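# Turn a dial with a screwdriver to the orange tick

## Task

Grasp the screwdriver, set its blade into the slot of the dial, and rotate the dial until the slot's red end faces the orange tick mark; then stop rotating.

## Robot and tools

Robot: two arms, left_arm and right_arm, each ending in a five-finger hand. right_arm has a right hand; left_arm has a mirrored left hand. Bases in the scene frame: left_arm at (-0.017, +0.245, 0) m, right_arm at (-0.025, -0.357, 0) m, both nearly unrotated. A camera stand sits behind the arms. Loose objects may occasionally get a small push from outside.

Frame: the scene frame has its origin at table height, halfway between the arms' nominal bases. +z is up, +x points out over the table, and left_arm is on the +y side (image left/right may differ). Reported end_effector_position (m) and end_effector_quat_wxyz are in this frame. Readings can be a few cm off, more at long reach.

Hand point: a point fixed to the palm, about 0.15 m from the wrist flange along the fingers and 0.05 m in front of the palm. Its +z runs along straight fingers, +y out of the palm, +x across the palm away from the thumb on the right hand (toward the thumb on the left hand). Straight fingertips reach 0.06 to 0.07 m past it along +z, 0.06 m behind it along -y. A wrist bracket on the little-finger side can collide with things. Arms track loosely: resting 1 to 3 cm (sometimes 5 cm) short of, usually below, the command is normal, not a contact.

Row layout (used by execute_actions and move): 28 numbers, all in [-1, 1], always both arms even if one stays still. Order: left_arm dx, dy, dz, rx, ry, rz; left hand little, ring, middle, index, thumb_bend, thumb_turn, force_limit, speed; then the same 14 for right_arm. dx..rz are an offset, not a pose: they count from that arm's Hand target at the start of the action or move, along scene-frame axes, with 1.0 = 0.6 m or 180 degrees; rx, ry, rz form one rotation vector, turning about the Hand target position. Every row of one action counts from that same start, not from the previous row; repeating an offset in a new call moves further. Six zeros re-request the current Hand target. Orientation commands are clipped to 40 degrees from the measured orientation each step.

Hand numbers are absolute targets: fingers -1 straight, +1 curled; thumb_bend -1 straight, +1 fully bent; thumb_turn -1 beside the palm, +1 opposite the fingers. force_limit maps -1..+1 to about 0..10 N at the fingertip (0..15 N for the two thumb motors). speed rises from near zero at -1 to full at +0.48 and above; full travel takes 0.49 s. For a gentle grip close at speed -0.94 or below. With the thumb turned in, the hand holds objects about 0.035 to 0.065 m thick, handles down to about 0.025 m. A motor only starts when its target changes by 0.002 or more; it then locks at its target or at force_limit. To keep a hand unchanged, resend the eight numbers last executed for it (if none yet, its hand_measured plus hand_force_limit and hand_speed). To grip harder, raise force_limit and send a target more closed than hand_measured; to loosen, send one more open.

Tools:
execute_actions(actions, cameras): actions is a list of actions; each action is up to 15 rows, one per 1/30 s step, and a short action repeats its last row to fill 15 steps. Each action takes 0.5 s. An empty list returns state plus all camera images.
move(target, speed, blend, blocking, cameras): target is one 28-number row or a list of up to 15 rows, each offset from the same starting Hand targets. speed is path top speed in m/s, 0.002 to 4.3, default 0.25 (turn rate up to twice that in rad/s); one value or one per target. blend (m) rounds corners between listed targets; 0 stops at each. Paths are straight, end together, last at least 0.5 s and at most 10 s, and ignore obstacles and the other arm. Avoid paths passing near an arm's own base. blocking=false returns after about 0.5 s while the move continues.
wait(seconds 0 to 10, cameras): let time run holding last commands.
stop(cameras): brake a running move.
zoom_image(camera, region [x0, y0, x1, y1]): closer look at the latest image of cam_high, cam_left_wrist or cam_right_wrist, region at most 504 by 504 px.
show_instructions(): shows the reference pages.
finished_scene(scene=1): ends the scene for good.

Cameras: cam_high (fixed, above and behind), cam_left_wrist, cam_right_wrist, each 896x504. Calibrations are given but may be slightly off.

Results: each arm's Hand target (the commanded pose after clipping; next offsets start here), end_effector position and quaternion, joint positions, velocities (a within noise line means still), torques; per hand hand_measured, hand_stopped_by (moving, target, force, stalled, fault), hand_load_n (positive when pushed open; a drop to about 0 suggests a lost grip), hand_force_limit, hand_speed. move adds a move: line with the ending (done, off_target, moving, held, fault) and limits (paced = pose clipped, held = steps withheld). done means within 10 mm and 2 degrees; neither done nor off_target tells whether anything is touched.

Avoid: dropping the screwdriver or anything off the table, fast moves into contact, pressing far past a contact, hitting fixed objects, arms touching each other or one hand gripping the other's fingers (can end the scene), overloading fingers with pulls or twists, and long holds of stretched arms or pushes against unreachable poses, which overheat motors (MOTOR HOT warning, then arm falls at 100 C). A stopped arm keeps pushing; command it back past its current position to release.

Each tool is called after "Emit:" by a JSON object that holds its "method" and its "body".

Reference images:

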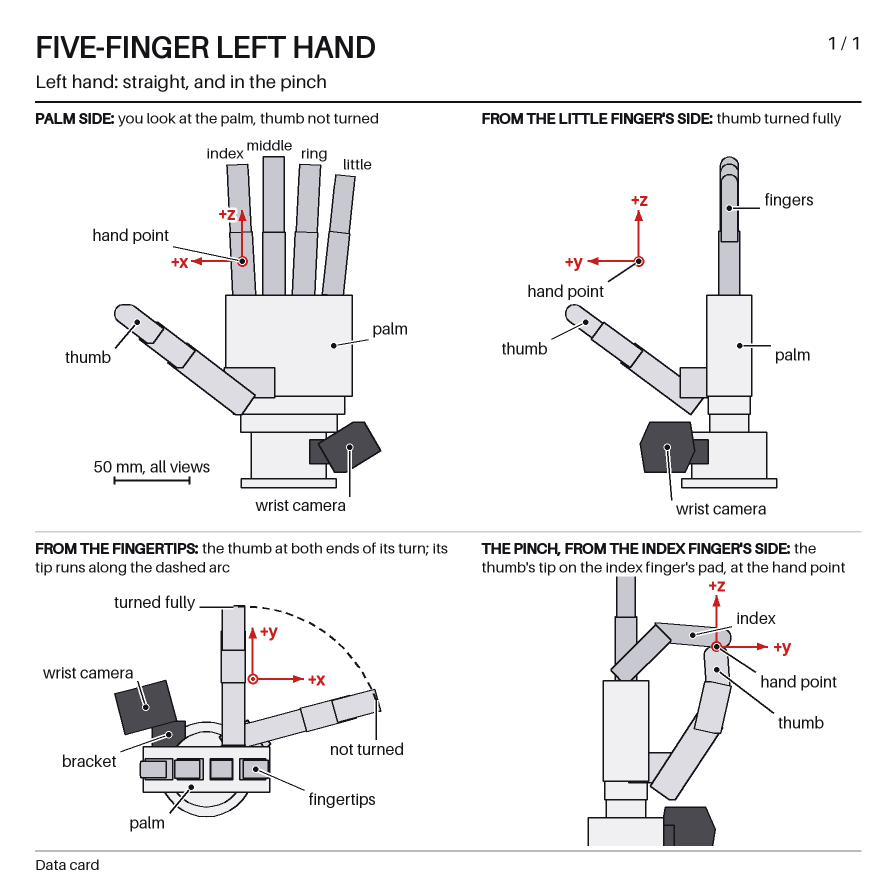

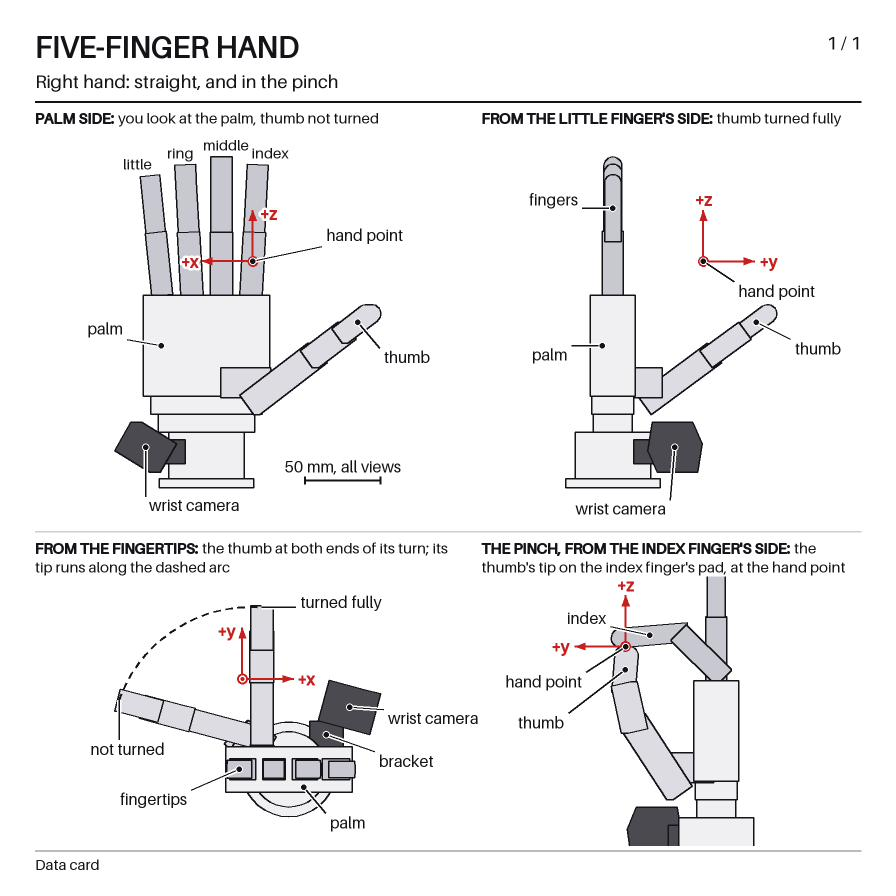

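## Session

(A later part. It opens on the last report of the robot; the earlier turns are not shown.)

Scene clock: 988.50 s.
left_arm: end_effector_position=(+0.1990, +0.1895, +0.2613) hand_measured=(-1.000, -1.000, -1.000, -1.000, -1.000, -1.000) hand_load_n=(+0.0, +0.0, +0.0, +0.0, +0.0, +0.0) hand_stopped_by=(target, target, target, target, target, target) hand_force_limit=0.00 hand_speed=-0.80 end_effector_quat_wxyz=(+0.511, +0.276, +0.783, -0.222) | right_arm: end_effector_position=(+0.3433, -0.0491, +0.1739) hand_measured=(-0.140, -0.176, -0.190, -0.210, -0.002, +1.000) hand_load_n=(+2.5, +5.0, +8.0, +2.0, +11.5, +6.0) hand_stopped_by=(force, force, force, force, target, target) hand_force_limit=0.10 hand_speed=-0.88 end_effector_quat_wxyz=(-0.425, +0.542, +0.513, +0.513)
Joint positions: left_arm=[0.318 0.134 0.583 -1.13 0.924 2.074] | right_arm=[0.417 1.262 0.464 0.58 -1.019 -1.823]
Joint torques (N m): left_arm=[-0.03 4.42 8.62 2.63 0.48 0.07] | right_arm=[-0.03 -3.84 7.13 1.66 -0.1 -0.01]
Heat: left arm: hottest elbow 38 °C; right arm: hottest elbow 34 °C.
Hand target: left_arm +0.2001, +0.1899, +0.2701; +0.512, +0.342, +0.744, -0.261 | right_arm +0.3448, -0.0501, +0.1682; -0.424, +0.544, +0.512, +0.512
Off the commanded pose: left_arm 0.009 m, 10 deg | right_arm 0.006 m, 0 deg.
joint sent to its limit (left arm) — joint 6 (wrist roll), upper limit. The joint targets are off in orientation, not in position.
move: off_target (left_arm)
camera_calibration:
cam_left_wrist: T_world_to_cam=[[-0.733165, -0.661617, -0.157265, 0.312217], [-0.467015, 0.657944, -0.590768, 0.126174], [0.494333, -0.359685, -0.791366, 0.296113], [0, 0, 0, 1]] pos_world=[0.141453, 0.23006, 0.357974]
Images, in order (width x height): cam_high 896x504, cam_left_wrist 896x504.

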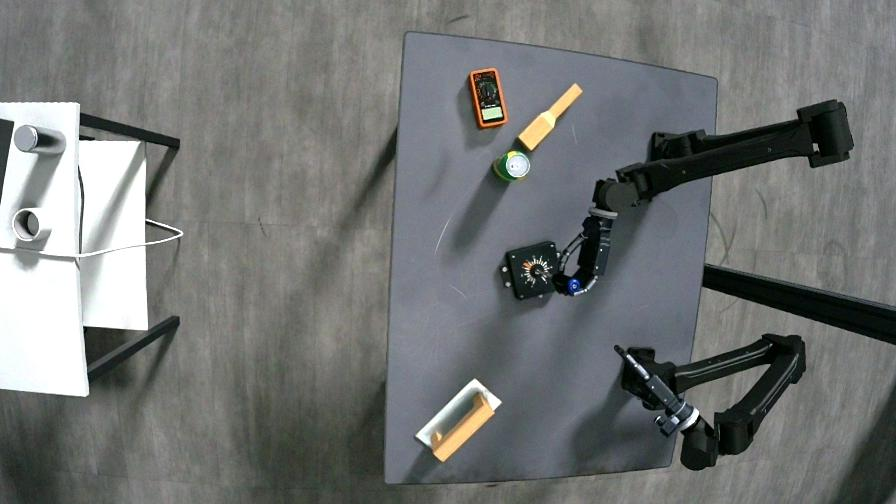

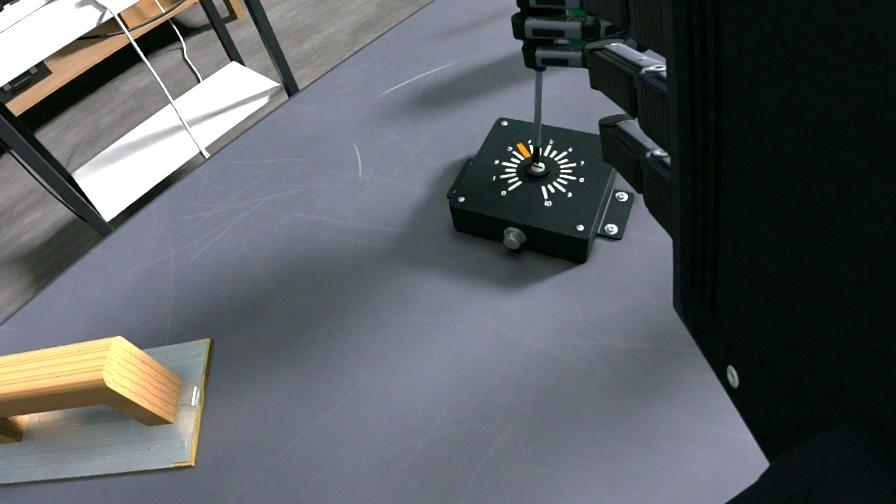

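Emit:
{"method": "move", "body": {"target": [[0,0,0,0,0,0,-1,-1,-1,-1,-1,-1,0,-0.8, -0.003,-0.0003,0.13,0,0,0,0.35,0.35,0.35,0.35,0,1,0.1,-0.88],[0,0,0,0,0,0,-1,-1,-1,-1,-1,-1,0,-0.8, -0.003,-0.0003,-0.004,0,0,0,0.35,0.35,0.35,0.35,0,1,0.1,-0.88]], "speed": [0.15,0.06], "cameras": ["cam_high","cam_left_wrist"]}}

Emit:
{"method": "zoom_image", "body": {"camera": "cam_high", "region": [530, 262, 554, 280]}}

Emit:
{"method": "zoom_image", "body": {"camera": "cam_left_wrist", "region": [520, 146, 556, 176]}}

Scene clock: 1009.30 s.
left_arm: end_effector_position=(+0.1990, +0.1895, +0.2613) hand_measured=(-1.000, -1.000, -1.000, -1.000, -1.000, -1.000) hand_load_n=(+0.0, +0.0, +0.0, +0.0, +0.0, +0.0) hand_stopped_by=(target, target, target, target, target, target) hand_force_limit=0.00 hand_speed=-0.80 end_effector_quat_wxyz=(+0.511, +0.276, +0.783, -0.222) | right_arm: end_effector_position=(+0.3425, -0.0498, +0.1735) hand_measured=(-0.140, -0.176, -0.190, -0.210, -0.002, +1.000) hand_load_n=(+3.0, +5.0, +8.0, +2.5, +12.0, +6.0) hand_stopped_by=(force, force, force, force, target, target) hand_force_limit=0.10 hand_speed=-0.88 end_effector_quat_wxyz=(-0.424, +0.541, +0.512, +0.515)
Joint positions: left_arm=[0.318 0.134 0.583 -1.13 0.924 2.074] | right_arm=[0.417 1.262 0.459 0.593 -1.017 -1.819]
Joint torques (N m): left_arm=[-0.38 4.89 8.75 2.43 0.53 0.07] | right_arm=[0.09 -3.78 6.94 1.65 -0.12 -0.02]
Heat: left arm: hottest elbow 39 °C; right arm: hottest elbow 33 °C.
Hand target: left_arm +0.2001, +0.1899, +0.2701; +0.512, +0.342, +0.744, -0.261 | right_arm +0.3429, -0.0503, +0.1657; -0.424, +0.544, +0.512, +0.512
Off the commanded pose: left_arm 0.009 m, 10 deg | right_arm 0.008 m, 0 deg.
joint sent to its limit (left arm) — joint 6 (wrist roll), upper limit. The joint targets are off in orientation, not in position.
move: off_target (left_arm)
camera_calibration:
cam_left_wrist: T_world_to_cam=[[-0.733165, -0.661617, -0.157265, 0.312217], [-0.467015, 0.657944, -0.590768, 0.126174], [0.494333, -0.359685, -0.791366, 0.296113], [0, 0, 0, 1]] pos_world=[0.141453, 0.23006, 0.357974]
Images, in order (width x height): cam_high 896x504, cam_left_wrist 896x504.

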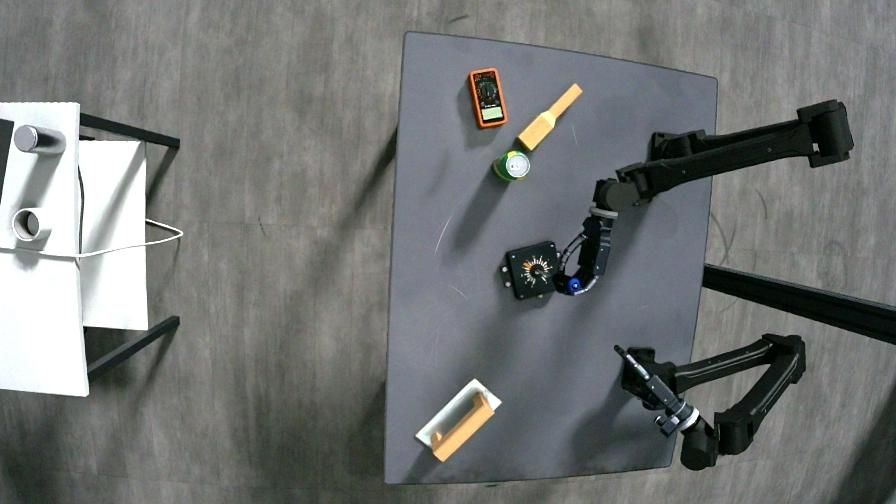

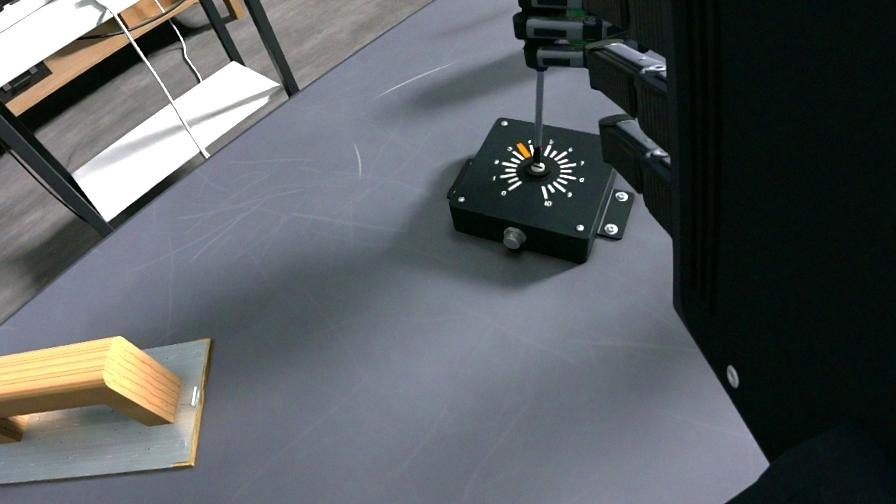

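Scaled by 21.000 from the camera's 896x504 image, which has a finer 1280x720 frame.

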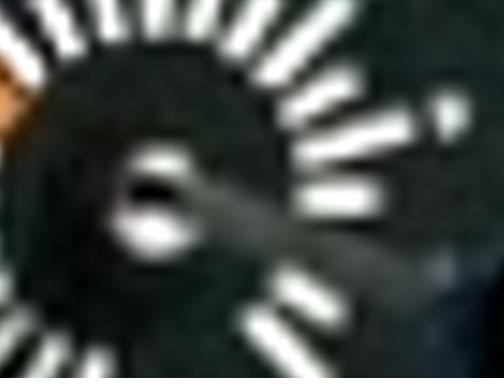

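Scaled by 14.000 from the camera's 896x504 image, which has a finer 1280x720 frame.

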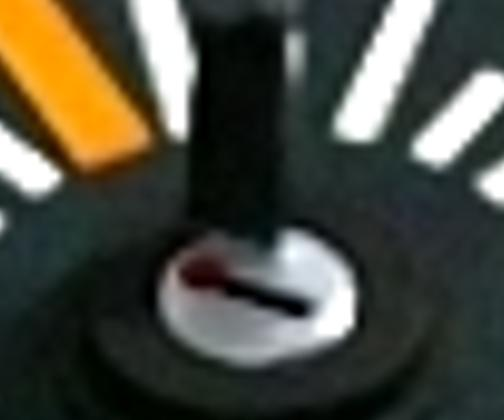

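Emit:
{"method": "move", "body": {"target": [[0,0,0,0,0,0,-1,-1,-1,-1,-1,-1,0,-0.8, 0.0075,0.0042,0.13,0,0,0,0.35,0.35,0.35,0.35,0,1,0.1,-0.88],[0,0,0,0,0,0,-1,-1,-1,-1,-1,-1,0,-0.8, 0.0075,0.0042,0.0255,0,0,0,0.35,0.35,0.35,0.35,0,1,0.1,-0.88]], "speed": [0.15,0.1], "cameras": ["cam_high","cam_left_wrist"]}}

Emit:
{"method": "zoom_image", "body": {"camera": "cam_high", "region": [530, 262, 554, 280]}}

Emit:
{"method": "zoom_image", "body": {"camera": "cam_left_wrist", "region": [520, 146, 556, 176]}}

Scene clock: 1055.80 s.
left_arm: end_effector_position=(+0.1990, +0.1895, +0.2613) hand_measured=(-1.000, -1.000, -1.000, -1.000, -1.000, -1.000) hand_load_n=(+0.0, +0.0, +0.0, +0.0, +0.0, +0.0) hand_stopped_by=(target, target, target, target, target, target) hand_force_limit=0.00 hand_speed=-0.80 end_effector_quat_wxyz=(+0.511, +0.276, +0.783, -0.222) | right_arm: end_effector_position=(+0.3451, -0.0489, +0.1782) hand_measured=(-0.140, -0.176, -0.190, -0.210, -0.002, +1.000) hand_load_n=(+2.5, +4.5, +8.5, +2.5, +11.5, +6.5) hand_stopped_by=(force, force, force, force, target, target) hand_force_limit=0.10 hand_speed=-0.88 end_effector_quat_wxyz=(-0.428, +0.551, +0.509, +0.505)
Joint positions: left_arm=[0.318 0.134 0.583 -1.13 0.924 2.074] | right_arm=[0.417 1.242 0.484 0.52 -1.016 -1.818]
Joint torques (N m): left_arm=[-0.79 4.31 8.96 2.62 0.54 -0.02] | right_arm=[0.15 -4.89 7.77 2.22 -0.13 -0.04]
Heat: left arm: hottest elbow 39 °C; right arm: hottest elbow 33 °C.
Hand target: left_arm +0.2001, +0.1899, +0.2701; +0.512, +0.342, +0.744, -0.261 | right_arm +0.3474, -0.0477, +0.1810; -0.424, +0.544, +0.512, +0.512
Off the commanded pose: left_arm 0.009 m, 10 deg | right_arm 0.004 m, 1 deg.
joint sent to its limit (left arm) — joint 6 (wrist roll), upper limit. The joint targets are off in orientation, not in position.
move: off_target (left_arm)
camera_calibration:
cam_left_wrist: T_world_to_cam=[[-0.733165, -0.661617, -0.157265, 0.312217], [-0.467015, 0.657944, -0.590768, 0.126174], [0.494333, -0.359685, -0.791366, 0.296113], [0, 0, 0, 1]] pos_world=[0.141453, 0.23006, 0.357974]
Images, in order (width x height): cam_high 896x504, cam_left_wrist 896x504.

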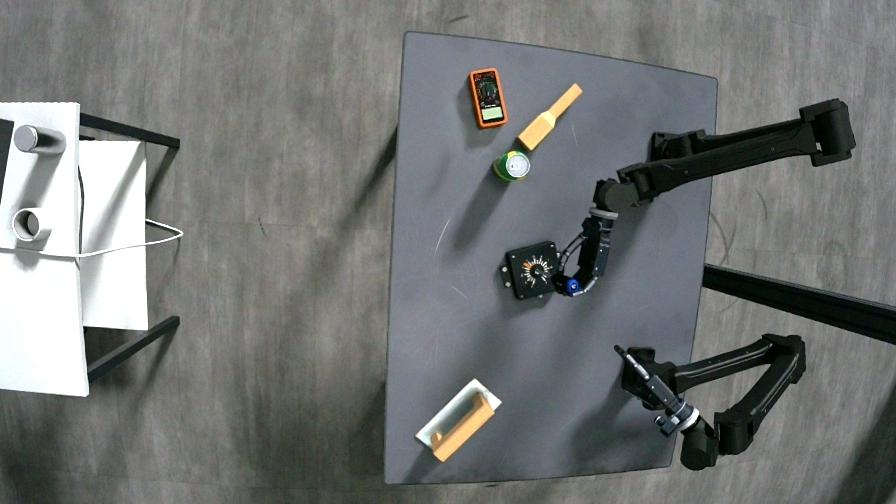

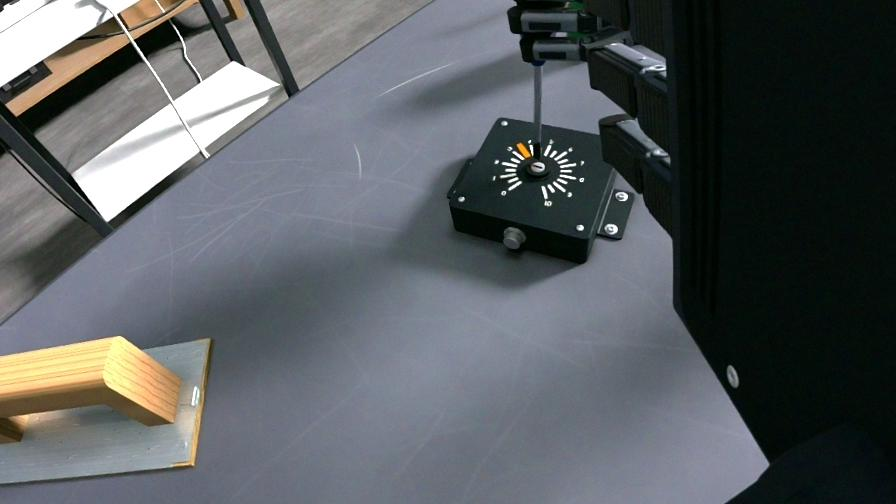

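Scaled by 21.000 from the camera's 896x504 image, which has a finer 1280x720 frame.

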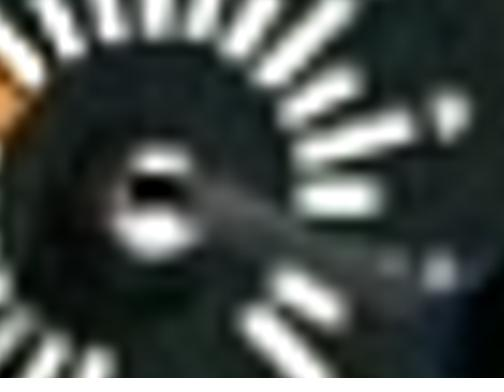

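Scaled by 14.000 from the camera's 896x504 image, which has a finer 1280x720 frame.

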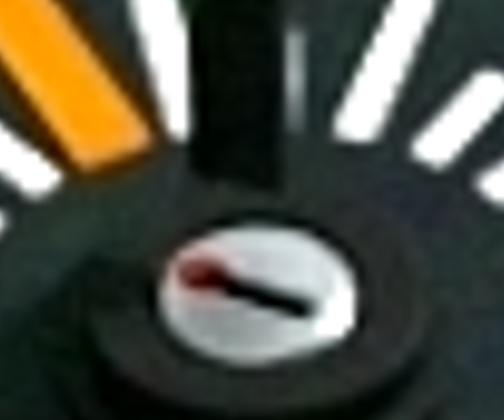

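Emit:
{"method": "move", "body": {"target": [[0,0,0,0,0,0,-1,-1,-1,-1,-1,-1,0,-0.8, -0.03,0.038,0.08,0,0,0,0.35,0.35,0.35,0.35,0,1,0.1,-0.88],[0,0,0,0,0,0,-1,-1,-1,-1,-1,-1,0,-0.8, 0,0,0.06,0,0,0,0.35,0.35,0.35,0.35,0,1,0.1,-0.88],[0,0,0,0,0,0,-1,-1,-1,-1,-1,-1,0,-0.8, 0,0,0.0,0,0,0,0.35,0.35,0.35,0.35,0,1,0.1,-0.88]], "speed": [0.15,0.1,0.1], "blend": [0,0,0], "cameras": ["cam_high","cam_left_wrist"]}}

Emit:
{"method": "zoom_image", "body": {"camera": "cam_high", "region": [530, 262, 554, 280]}}

Emit:
{"method": "zoom_image", "body": {"camera": "cam_left_wrist", "region": [520, 146, 556, 176]}}

Scene clock: 1085.60 s.
left_arm: end_effector_position=(+0.1990, +0.1895, +0.2613) hand_measured=(-1.000, -1.000, -1.000, -1.000, -1.000, -1.000) hand_load_n=(+0.0, +0.0, +0.0, +0.0, +0.0, -0.5) hand_stopped_by=(target, target, target, target, target, target) hand_force_limit=0.00 hand_speed=-0.80 end_effector_quat_wxyz=(+0.511, +0.276, +0.783, -0.222) | right_arm: end_effector_position=(+0.3439, -0.0470, +0.1775) hand_measured=(-0.140, -0.176, -0.190, -0.210, -0.002, +1.000) hand_load_n=(+2.5, +5.0, +8.0, +2.5, +11.5, +6.5) hand_stopped_by=(force, force, force, force, target, target) hand_force_limit=0.10 hand_speed=-0.88 end_effector_quat_wxyz=(-0.430, +0.553, +0.507, +0.503)
Joint positions: left_arm=[0.318 0.134 0.583 -1.13 0.924 2.074] | right_arm=[0.424 1.242 0.484 0.52 -1.01 -1.81]
Joint torques (N m): left_arm=[-0.15 4.6 8.83 2.4 0.59 0.09] | right_arm=[-0.5 -4.6 7.73 2 -0.38 -0.14]
Heat: left arm: hottest elbow 39 °C; right arm: hottest elbow 33 °C.
Hand target: left_arm +0.2001, +0.1899, +0.2701; +0.512, +0.342, +0.744, -0.261 | right_arm +0.3475, -0.0478, +0.1810; -0.424, +0.544, +0.512, +0.512
Off the commanded pose: left_arm 0.009 m, 10 deg | right_arm 0.005 m, 2 deg.
joint sent to its limit (left arm) — joint 6 (wrist roll), upper limit. The joint targets are off in orientation, not in position.
move: off_target (left_arm)
camera_calibration:
cam_left_wrist: T_world_to_cam=[[-0.733165, -0.661617, -0.157265, 0.312217], [-0.467015, 0.657944, -0.590768, 0.126174], [0.494333, -0.359685, -0.791366, 0.296113], [0, 0, 0, 1]] pos_world=[0.141453, 0.23006, 0.357974]
Images, in order (width x height): cam_high 896x504, cam_left_wrist 896x504.

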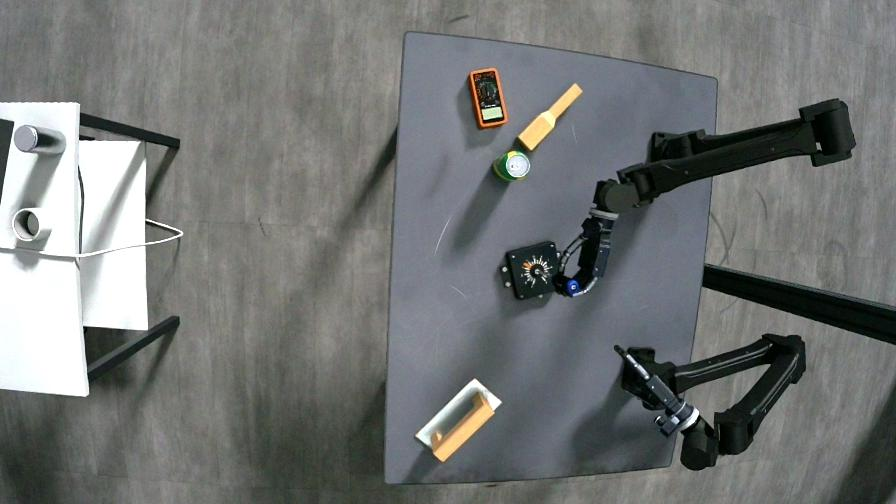

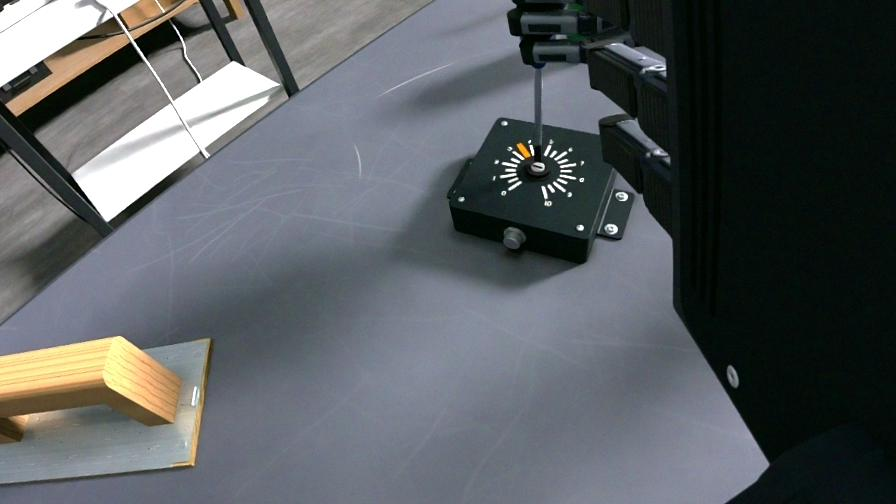

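Scaled by 21.000 from the camera's 896x504 image, which has a finer 1280x720 frame.

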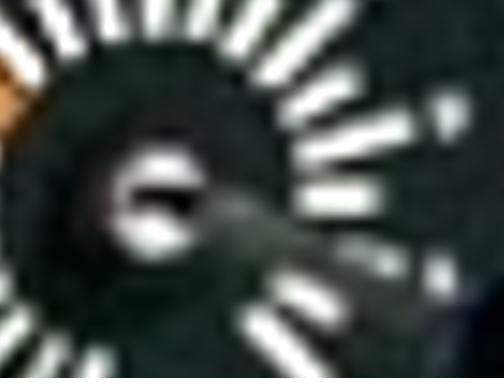

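Scaled by 14.000 from the camera's 896x504 image, which has a finer 1280x720 frame.

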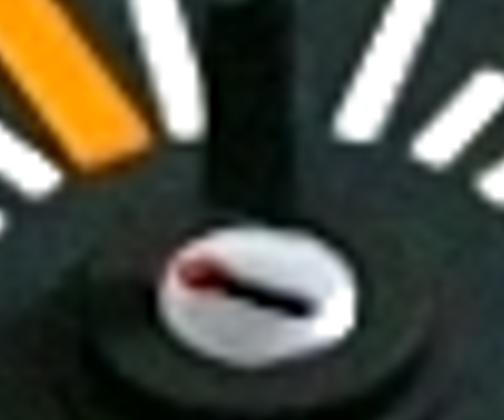

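Emit:
{"method": "move", "body": {"target": [[0,0,0,0,0,0,-1,-1,-1,-1,-1,-1,0,-0.8, -0.002,0.0033,0.08,0,0,0,0.35,0.35,0.35,0.35,0,1,0.1,-0.88],[0,0,0,0,0,0,-1,-1,-1,-1,-1,-1,0,-0.8, -0.002,0.0033,0.045,0,0,0,0.35,0.35,0.35,0.35,0,1,0.1,-0.88]], "speed": [0.15,0.1], "cameras": ["cam_high","cam_left_wrist"]}}

Emit:
{"method": "zoom_image", "body": {"camera": "cam_high", "region": [530, 262, 566, 289]}}

Emit:
{"method": "zoom_image", "body": {"camera": "cam_left_wrist", "region": [520, 120, 562, 176]}}

Scene clock: 1113.43 s.
left_arm: end_effector_position=(+0.1990, +0.1895, +0.2613) hand_measured=(-1.000, -1.000, -1.000, -1.000, -1.000, -1.000) hand_load_n=(+0.0, +0.0, +0.0, +0.0, +0.0, +0.0) hand_stopped_by=(target, target, target, target, target, target) hand_force_limit=0.00 hand_speed=-0.80 end_effector_quat_wxyz=(+0.511, +0.276, +0.783, -0.222) | right_arm: end_effector_position=(+0.3349, -0.0512, +0.1891) hand_measured=(-0.140, -0.176, -0.190, -0.210, -0.002, +1.000) hand_load_n=(+2.5, +5.0, +8.5, +2.5, +11.5, +6.5) hand_stopped_by=(force, force, force, force, target, target) hand_force_limit=0.10 hand_speed=-0.88 end_effector_quat_wxyz=(-0.432, +0.561, +0.505, +0.493)
Joint positions: left_arm=[0.318 0.134 0.583 -1.13 0.924 2.074] | right_arm=[0.424 1.168 0.489 0.413 -1.009 -1.81]
Joint torques (N m): left_arm=[-0.38 4.31 8.83 2.37 0.55 0.06] | right_arm=[0.21 -4.07 10.92 2.19 -0.14 -0.11]
Heat: left arm: hottest elbow 39 °C; right arm: hottest elbow 33 °C.
Hand target: left_arm +0.2001, +0.1899, +0.2701; +0.512, +0.342, +0.744, -0.261 | right_arm +0.3463, -0.0458, +0.2080; -0.423, +0.544, +0.512, +0.512
Off the commanded pose: left_arm 0.009 m, 10 deg | right_arm 0.023 m, 3 deg.
joint sent to its limit (left arm) — joint 6 (wrist roll), upper limit. The joint targets are off in orientation, not in position.
move: off_target (left_arm, right_arm)
camera_calibration:
cam_left_wrist: T_world_to_cam=[[-0.733165, -0.661617, -0.157265, 0.312217], [-0.467015, 0.657944, -0.590768, 0.126174], [0.494333, -0.359685, -0.791366, 0.296113], [0, 0, 0, 1]] pos_world=[0.141453, 0.23006, 0.357974]
Images, in order (width x height): cam_high 896x504, cam_left_wrist 896x504.

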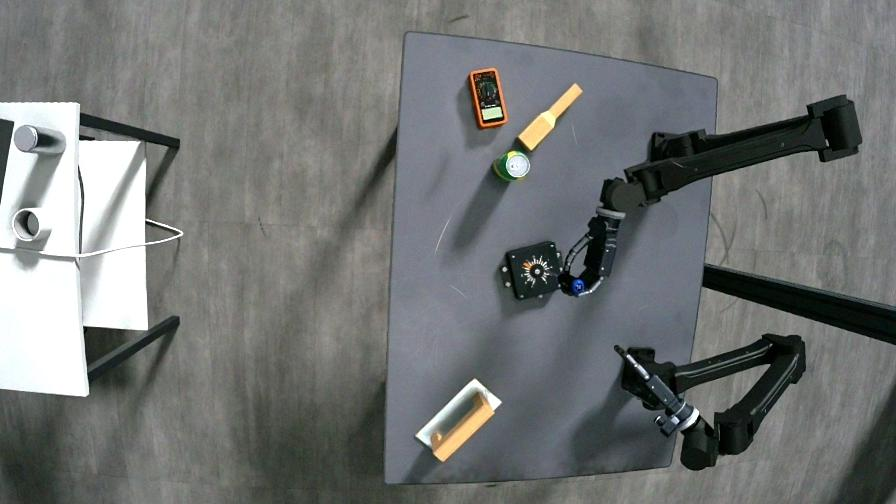

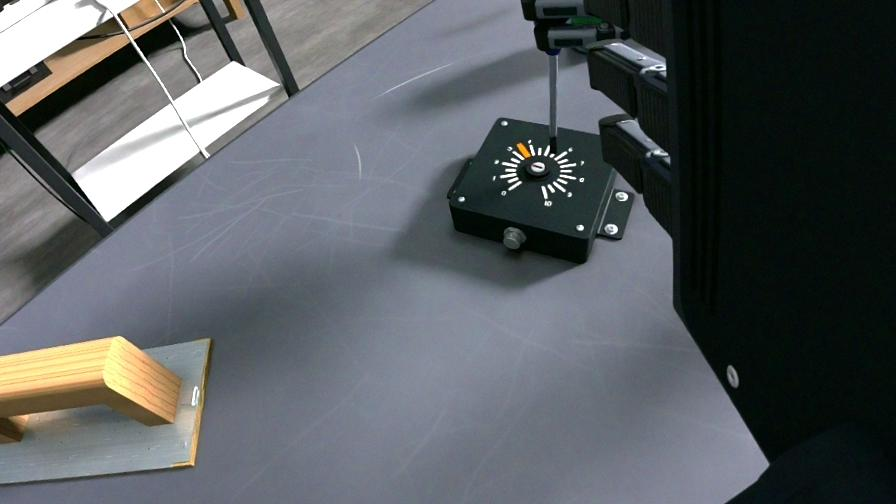

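Scaled by 14.000 from the camera's 896x504 image, which has a finer 1280x720 frame.

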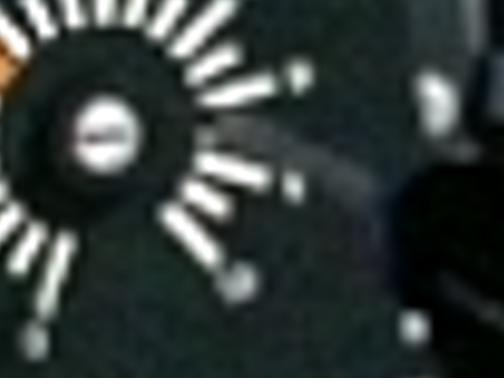

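Scaled by 9.000 from the camera's 896x504 image, which has a finer 1280x720 frame.

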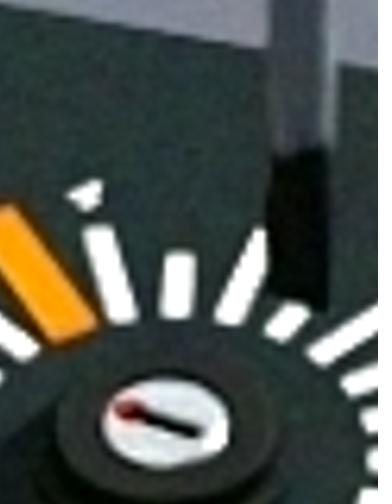

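Emit:
{"method": "move", "body": {"target": [[0,0,0,0,0,0,-1,-1,-1,-1,-1,-1,0,-0.8, -0.034,0.0355,0.04,0,0,-0.0389,0.35,0.35,0.35,0.35,0,1,0.1,-0.88],[0,0,0,0,0,0,-1,-1,-1,-1,-1,-1,0,-0.8, -0.004,-0.0028,0.02,0,0,-0.0389,0.35,0.35,0.35,0.35,0,1,0.1,-0.88],[0,0,0,0,0,0,-1,-1,-1,-1,-1,-1,0,-0.8, -0.004,-0.0028,-0.045,0,0,-0.0389,0.35,0.35,0.35,0.35,0,1,0.1,-0.88]], "speed": [0.15,0.1,0.1], "blend": [0,0,0], "cameras": ["cam_high","cam_left_wrist"]}}

Emit:
{"method": "zoom_image", "body": {"camera": "cam_high", "region": [530, 262, 554, 280]}}

Emit:
{"method": "zoom_image", "body": {"camera": "cam_left_wrist", "region": [520, 146, 556, 176]}}

Scene clock: 1139.10 s.
left_arm: end_effector_position=(+0.1990, +0.1895, +0.2613) hand_measured=(-1.000, -1.000, -1.000, -1.000, -1.000, -1.000) hand_load_n=(+0.0, +0.0, +0.0, +0.0, +0.0, +0.0) hand_stopped_by=(target, target, target, target, target, target) hand_force_limit=0.00 hand_speed=-0.80 end_effector_quat_wxyz=(+0.511, +0.276, +0.783, -0.222) | right_arm: end_effector_position=(+0.3394, -0.0465, +0.1765) hand_measured=(-0.140, -0.176, -0.190, -0.210, -0.002, +1.000) hand_load_n=(+2.5, +5.0, +8.0, +2.5, +11.5, +6.5) hand_stopped_by=(force, force, force, force, target, target) hand_force_limit=0.10 hand_speed=-0.88 end_effector_quat_wxyz=(-0.396, +0.582, +0.476, +0.527)
Joint positions: left_arm=[0.318 0.134 0.583 -1.13 0.924 2.074] | right_arm=[0.497 1.197 0.434 0.571 -0.821 -1.753]
Joint torques (N m): left_arm=[-0.56 4.25 8.79 2.78 0.53 0.06] | right_arm=[-0.67 -3.55 7.91 2.37 -0.28 -0.11]
Heat: left arm: hottest elbow 39 °C; right arm: hottest elbow 34 °C.
Hand target: left_arm +0.2001, +0.1899, +0.2701; +0.512, +0.342, +0.744, -0.261 | right_arm +0.3438, -0.0474, +0.1810; -0.391, +0.574, +0.478, +0.537
Off the commanded pose: left_arm 0.009 m, 10 deg | right_arm 0.006 m, 2 deg.
joint sent to its limit (left arm) — joint 6 (wrist roll), upper limit. The joint targets are off in orientation, not in position.
move: off_target (left_arm)
camera_calibration:
cam_left_wrist: T_world_to_cam=[[-0.733165, -0.661617, -0.157265, 0.312217], [-0.467015, 0.657944, -0.590768, 0.126174], [0.494333, -0.359685, -0.791366, 0.296113], [0, 0, 0, 1]] pos_world=[0.141453, 0.23006, 0.357974]
Images, in order (width x height): cam_high 896x504, cam_left_wrist 896x504.

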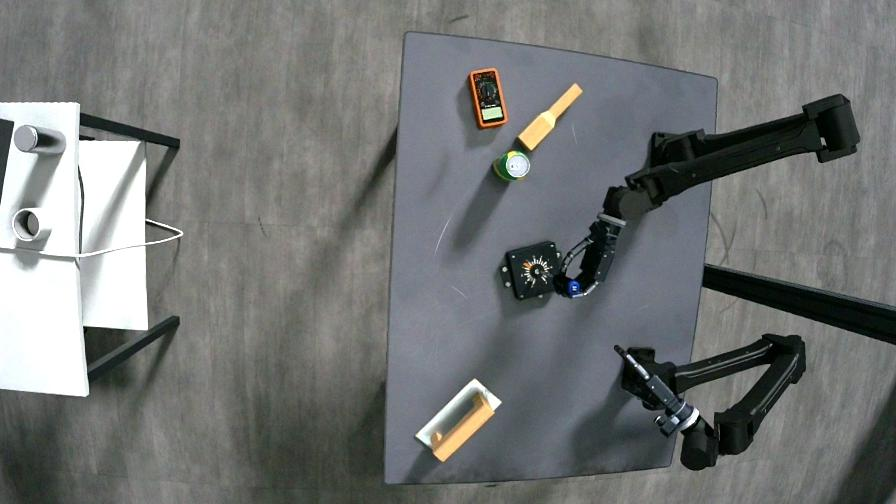

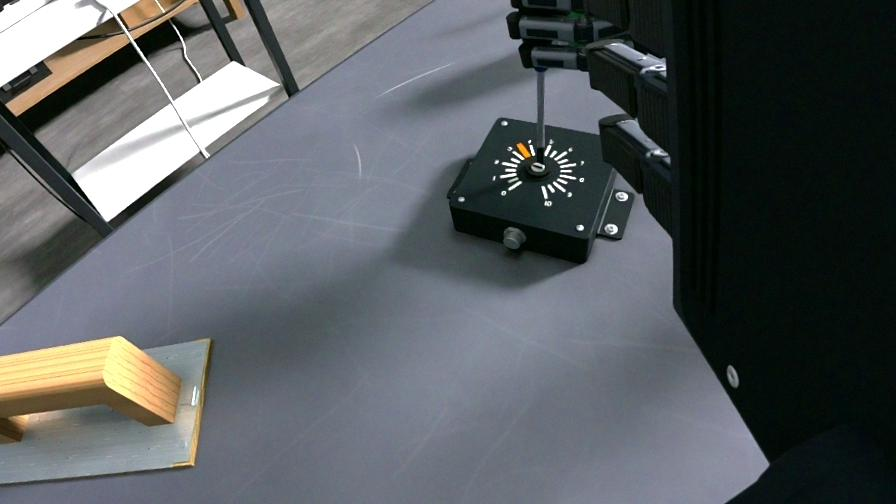

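Scaled by 21.000 from the camera's 896x504 image, which has a finer 1280x720 frame.

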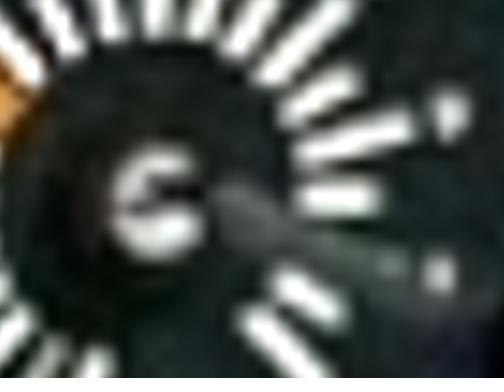

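Scaled by 14.000 from the camera's 896x504 image, which has a finer 1280x720 frame.

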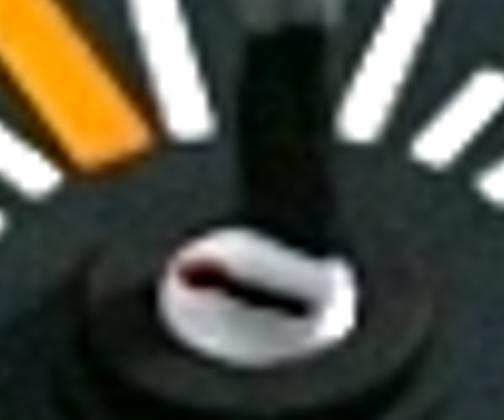

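Emit:
{"method": "move", "body": {"target": [[0,0,0,0,0,0,-1,-1,-1,-1,-1,-1,0,-0.8, -0.0275,0.0413,0.085,0,0,0,0.35,0.35,0.35,0.35,0,1,0.1,-0.88],[0,0,0,0,0,0,-1,-1,-1,-1,-1,-1,0,-0.8, 0.0025,0.0028,0.065,0,0,0,0.35,0.35,0.35,0.35,0,1,0.1,-0.88],[0,0,0,0,0,0,-1,-1,-1,-1,-1,-1,0,-0.8, 0.0025,0.0028,-0.008,0,0,0,0.35,0.35,0.35,0.35,0,1,0.1,-0.88]], "speed": [0.15,0.1,0.06], "blend": [0,0,0], "cameras": ["cam_high","cam_left_wrist"]}}

Emit:
{"method": "zoom_image", "body": {"camera": "cam_high", "region": [530, 262, 554, 280]}}

Emit:
{"method": "zoom_image", "body": {"camera": "cam_left_wrist", "region": [520, 146, 556, 176]}}

Scene clock: 1163.67 s.
left_arm: end_effector_position=(+0.1990, +0.1895, +0.2613) hand_measured=(-1.000, -1.000, -1.000, -1.000, -1.000, -1.000) hand_load_n=(+0.0, -0.5, +0.0, +0.0, +0.0, +0.0) hand_stopped_by=(target, target, target, target, target, target) hand_force_limit=0.00 hand_speed=-0.80 end_effector_quat_wxyz=(+0.511, +0.276, +0.783, -0.222) | right_arm: end_effector_position=(+0.3419, -0.0447, +0.1749) hand_measured=(-0.140, -0.176, -0.190, -0.210, -0.002, +1.000) hand_load_n=(+2.5, +5.0, +8.0, +2.0, +11.5, +6.0) hand_stopped_by=(force, force, force, force, target, target) hand_force_limit=0.10 hand_speed=-0.88 end_effector_quat_wxyz=(-0.397, +0.580, +0.475, +0.530)
Joint positions: left_arm=[0.318 0.134 0.583 -1.13 0.924 2.074] | right_arm=[0.498 1.216 0.435 0.598 -0.819 -1.749]
Joint torques (N m): left_arm=[-0.85 3.72 8.79 2.37 0.56 0.08] | right_arm=[-0.21 -4.01 7.76 2.03 -0.25 -0.11]
Heat: left arm: hottest elbow 39 °C; right arm: hottest elbow 34 °C.
Hand target: left_arm +0.2001, +0.1899, +0.2701; +0.512, +0.342, +0.744, -0.261 | right_arm +0.3453, -0.0457, +0.1762; -0.391, +0.574, +0.478, +0.537
Off the commanded pose: left_arm 0.009 m, 10 deg | right_arm 0.004 m, 1 deg.
joint sent to its limit (left arm) — joint 6 (wrist roll), upper limit. The joint targets are off in orientation, not in position.
move: off_target (left_arm)
camera_calibration:
cam_left_wrist: T_world_to_cam=[[-0.733165, -0.661617, -0.157265, 0.312217], [-0.467015, 0.657944, -0.590768, 0.126174], [0.494333, -0.359685, -0.791366, 0.296113], [0, 0, 0, 1]] pos_world=[0.141453, 0.23006, 0.357974]
Images, in order (width x height): cam_high 896x504, cam_left_wrist 896x504.

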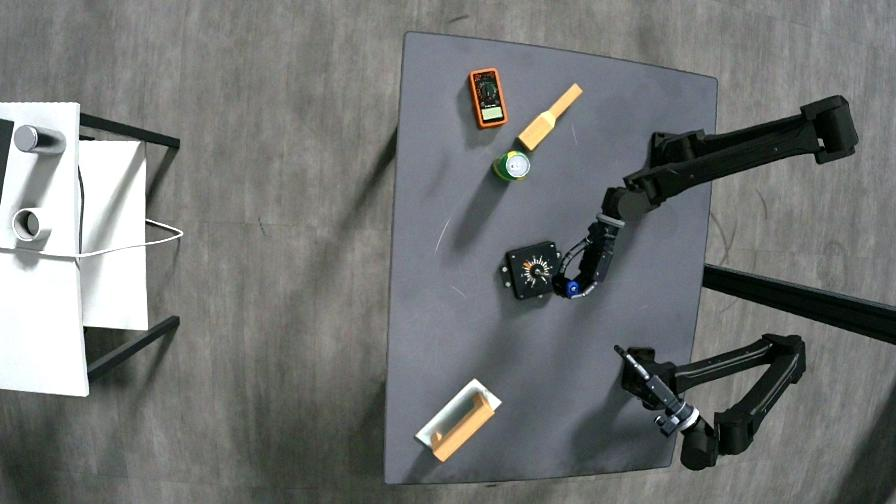

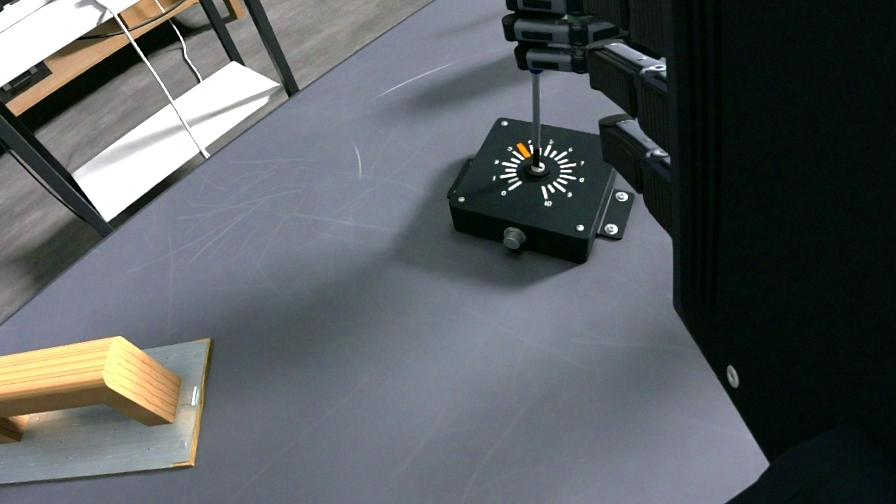

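Scaled by 21.000 from the camera's 896x504 image, which has a finer 1280x720 frame.

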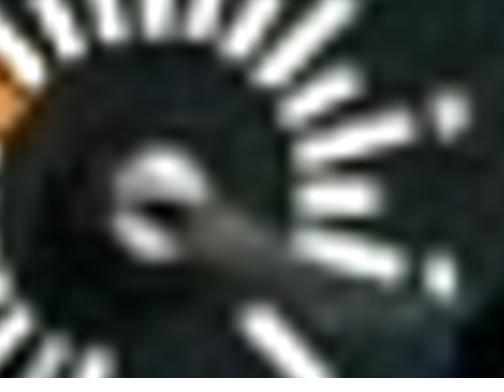

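Scaled by 14.000 from the camera's 896x504 image, which has a finer 1280x720 frame.

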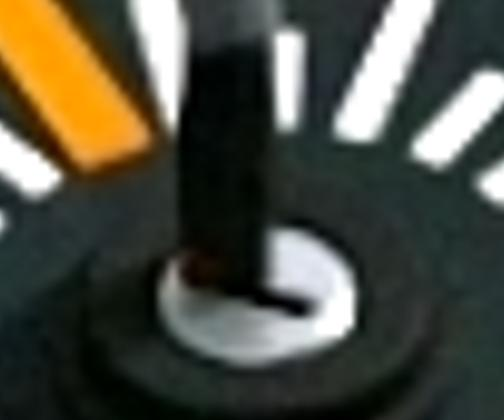

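Emit:
{"method": "move", "body": {"target": [[0,0,0,0,0,0,-1,-1,-1,-1,-1,-1,0,-0.8, -0.0325,0.0385,0.09,0,0,0,0.35,0.35,0.35,0.35,0,1,0.1,-0.88],[0,0,0,0,0,0,-1,-1,-1,-1,-1,-1,0,-0.8, -0.0025,0,0.07,0,0,0,0.35,0.35,0.35,0.35,0,1,0.1,-0.88],[0,0,0,0,0,0,-1,-1,-1,-1,-1,-1,0,-0.8, -0.0025,0,-0.005,0,0,0,0.35,0.35,0.35,0.35,0,1,0.1,-0.88]], "speed": [0.15,0.1,0.06], "blend": [0,0,0], "cameras": ["cam_high","cam_left_wrist"]}}

Emit:
{"method": "zoom_image", "body": {"camera": "cam_high", "region": [530, 262, 554, 280]}}

Emit:
{"method": "zoom_image", "body": {"camera": "cam_left_wrist", "region": [520, 146, 556, 176]}}

Scene clock: 1185.33 s.
left_arm: end_effector_position=(+0.1990, +0.1895, +0.2613) hand_measured=(-1.000, -1.000, -1.000, -1.000, -1.000, -1.000) hand_load_n=(+0.0, +0.0, +0.0, +0.0, +0.0, +0.0) hand_stopped_by=(target, target, target, target, target, target) hand_force_limit=0.00 hand_speed=-0.80 end_effector_quat_wxyz=(+0.511, +0.276, +0.783, -0.222) | right_arm: end_effector_position=(+0.3411, -0.0444, +0.1747) hand_measured=(-0.140, -0.176, -0.190, -0.210, -0.002, +1.000) hand_load_n=(+3.0, +5.0, +8.5, +2.5, +11.5, +6.5) hand_stopped_by=(force, force, force, force, target, target) hand_force_limit=0.10 hand_speed=-0.88 end_effector_quat_wxyz=(-0.396, +0.578, +0.475, +0.533)
Joint positions: left_arm=[0.318 0.134 0.583 -1.13 0.924 2.074] | right_arm=[0.5 1.219 0.43 0.614 -0.816 -1.747]
Joint torques (N m): left_arm=[-0.73 4.72 8.9 2.44 0.56 0.09] | right_arm=[-0.15 -3.84 7.36 1.95 -0.26 -0.16]
Heat: left arm: hottest elbow 39 °C; right arm: hottest elbow 34 °C.
Hand target: left_arm +0.2001, +0.1899, +0.2701; +0.512, +0.342, +0.744, -0.261 | right_arm +0.3438, -0.0457, +0.1733; -0.392, +0.574, +0.478, +0.537
Off the commanded pose: left_arm 0.009 m, 10 deg | right_arm 0.003 m, 1 deg.
joint sent to its limit (left arm) — joint 6 (wrist roll), upper limit. The joint targets are off in orientation, not in position.
move: off_target (left_arm)
camera_calibration:
cam_left_wrist: T_world_to_cam=[[-0.733165, -0.661617, -0.157265, 0.312217], [-0.467015, 0.657944, -0.590768, 0.126174], [0.494333, -0.359685, -0.791366, 0.296113], [0, 0, 0, 1]] pos_world=[0.141453, 0.23006, 0.357974]
Images, in order (width x height): cam_high 896x504, cam_left_wrist 896x504.

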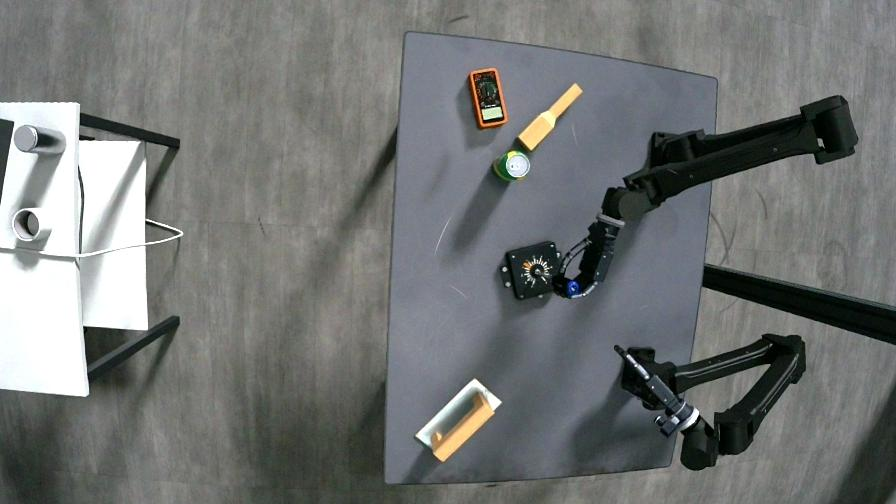

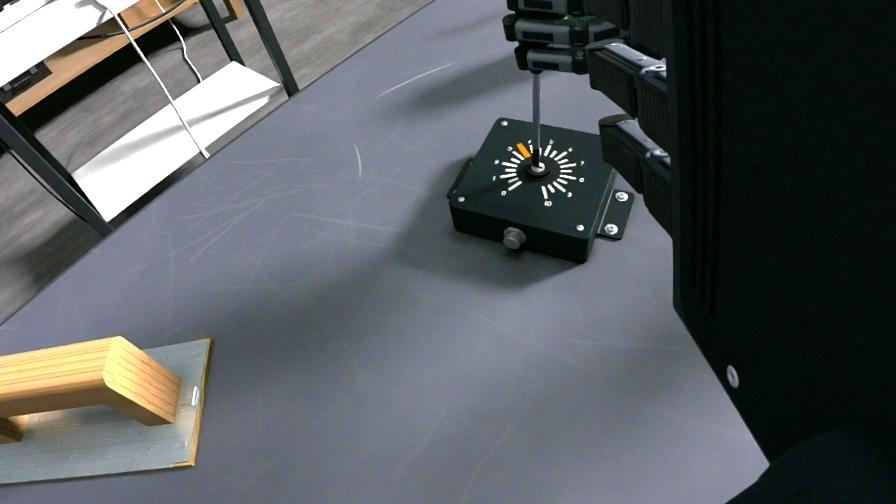

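Scaled by 21.000 from the camera's 896x504 image, which has a finer 1280x720 frame.

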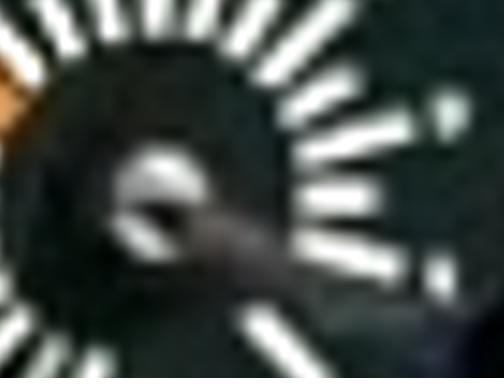

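Scaled by 14.000 from the camera's 896x504 image, which has a finer 1280x720 frame.

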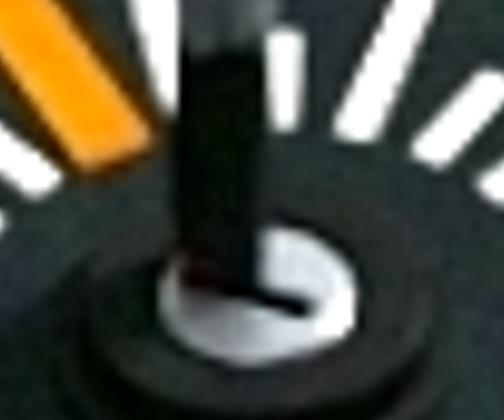

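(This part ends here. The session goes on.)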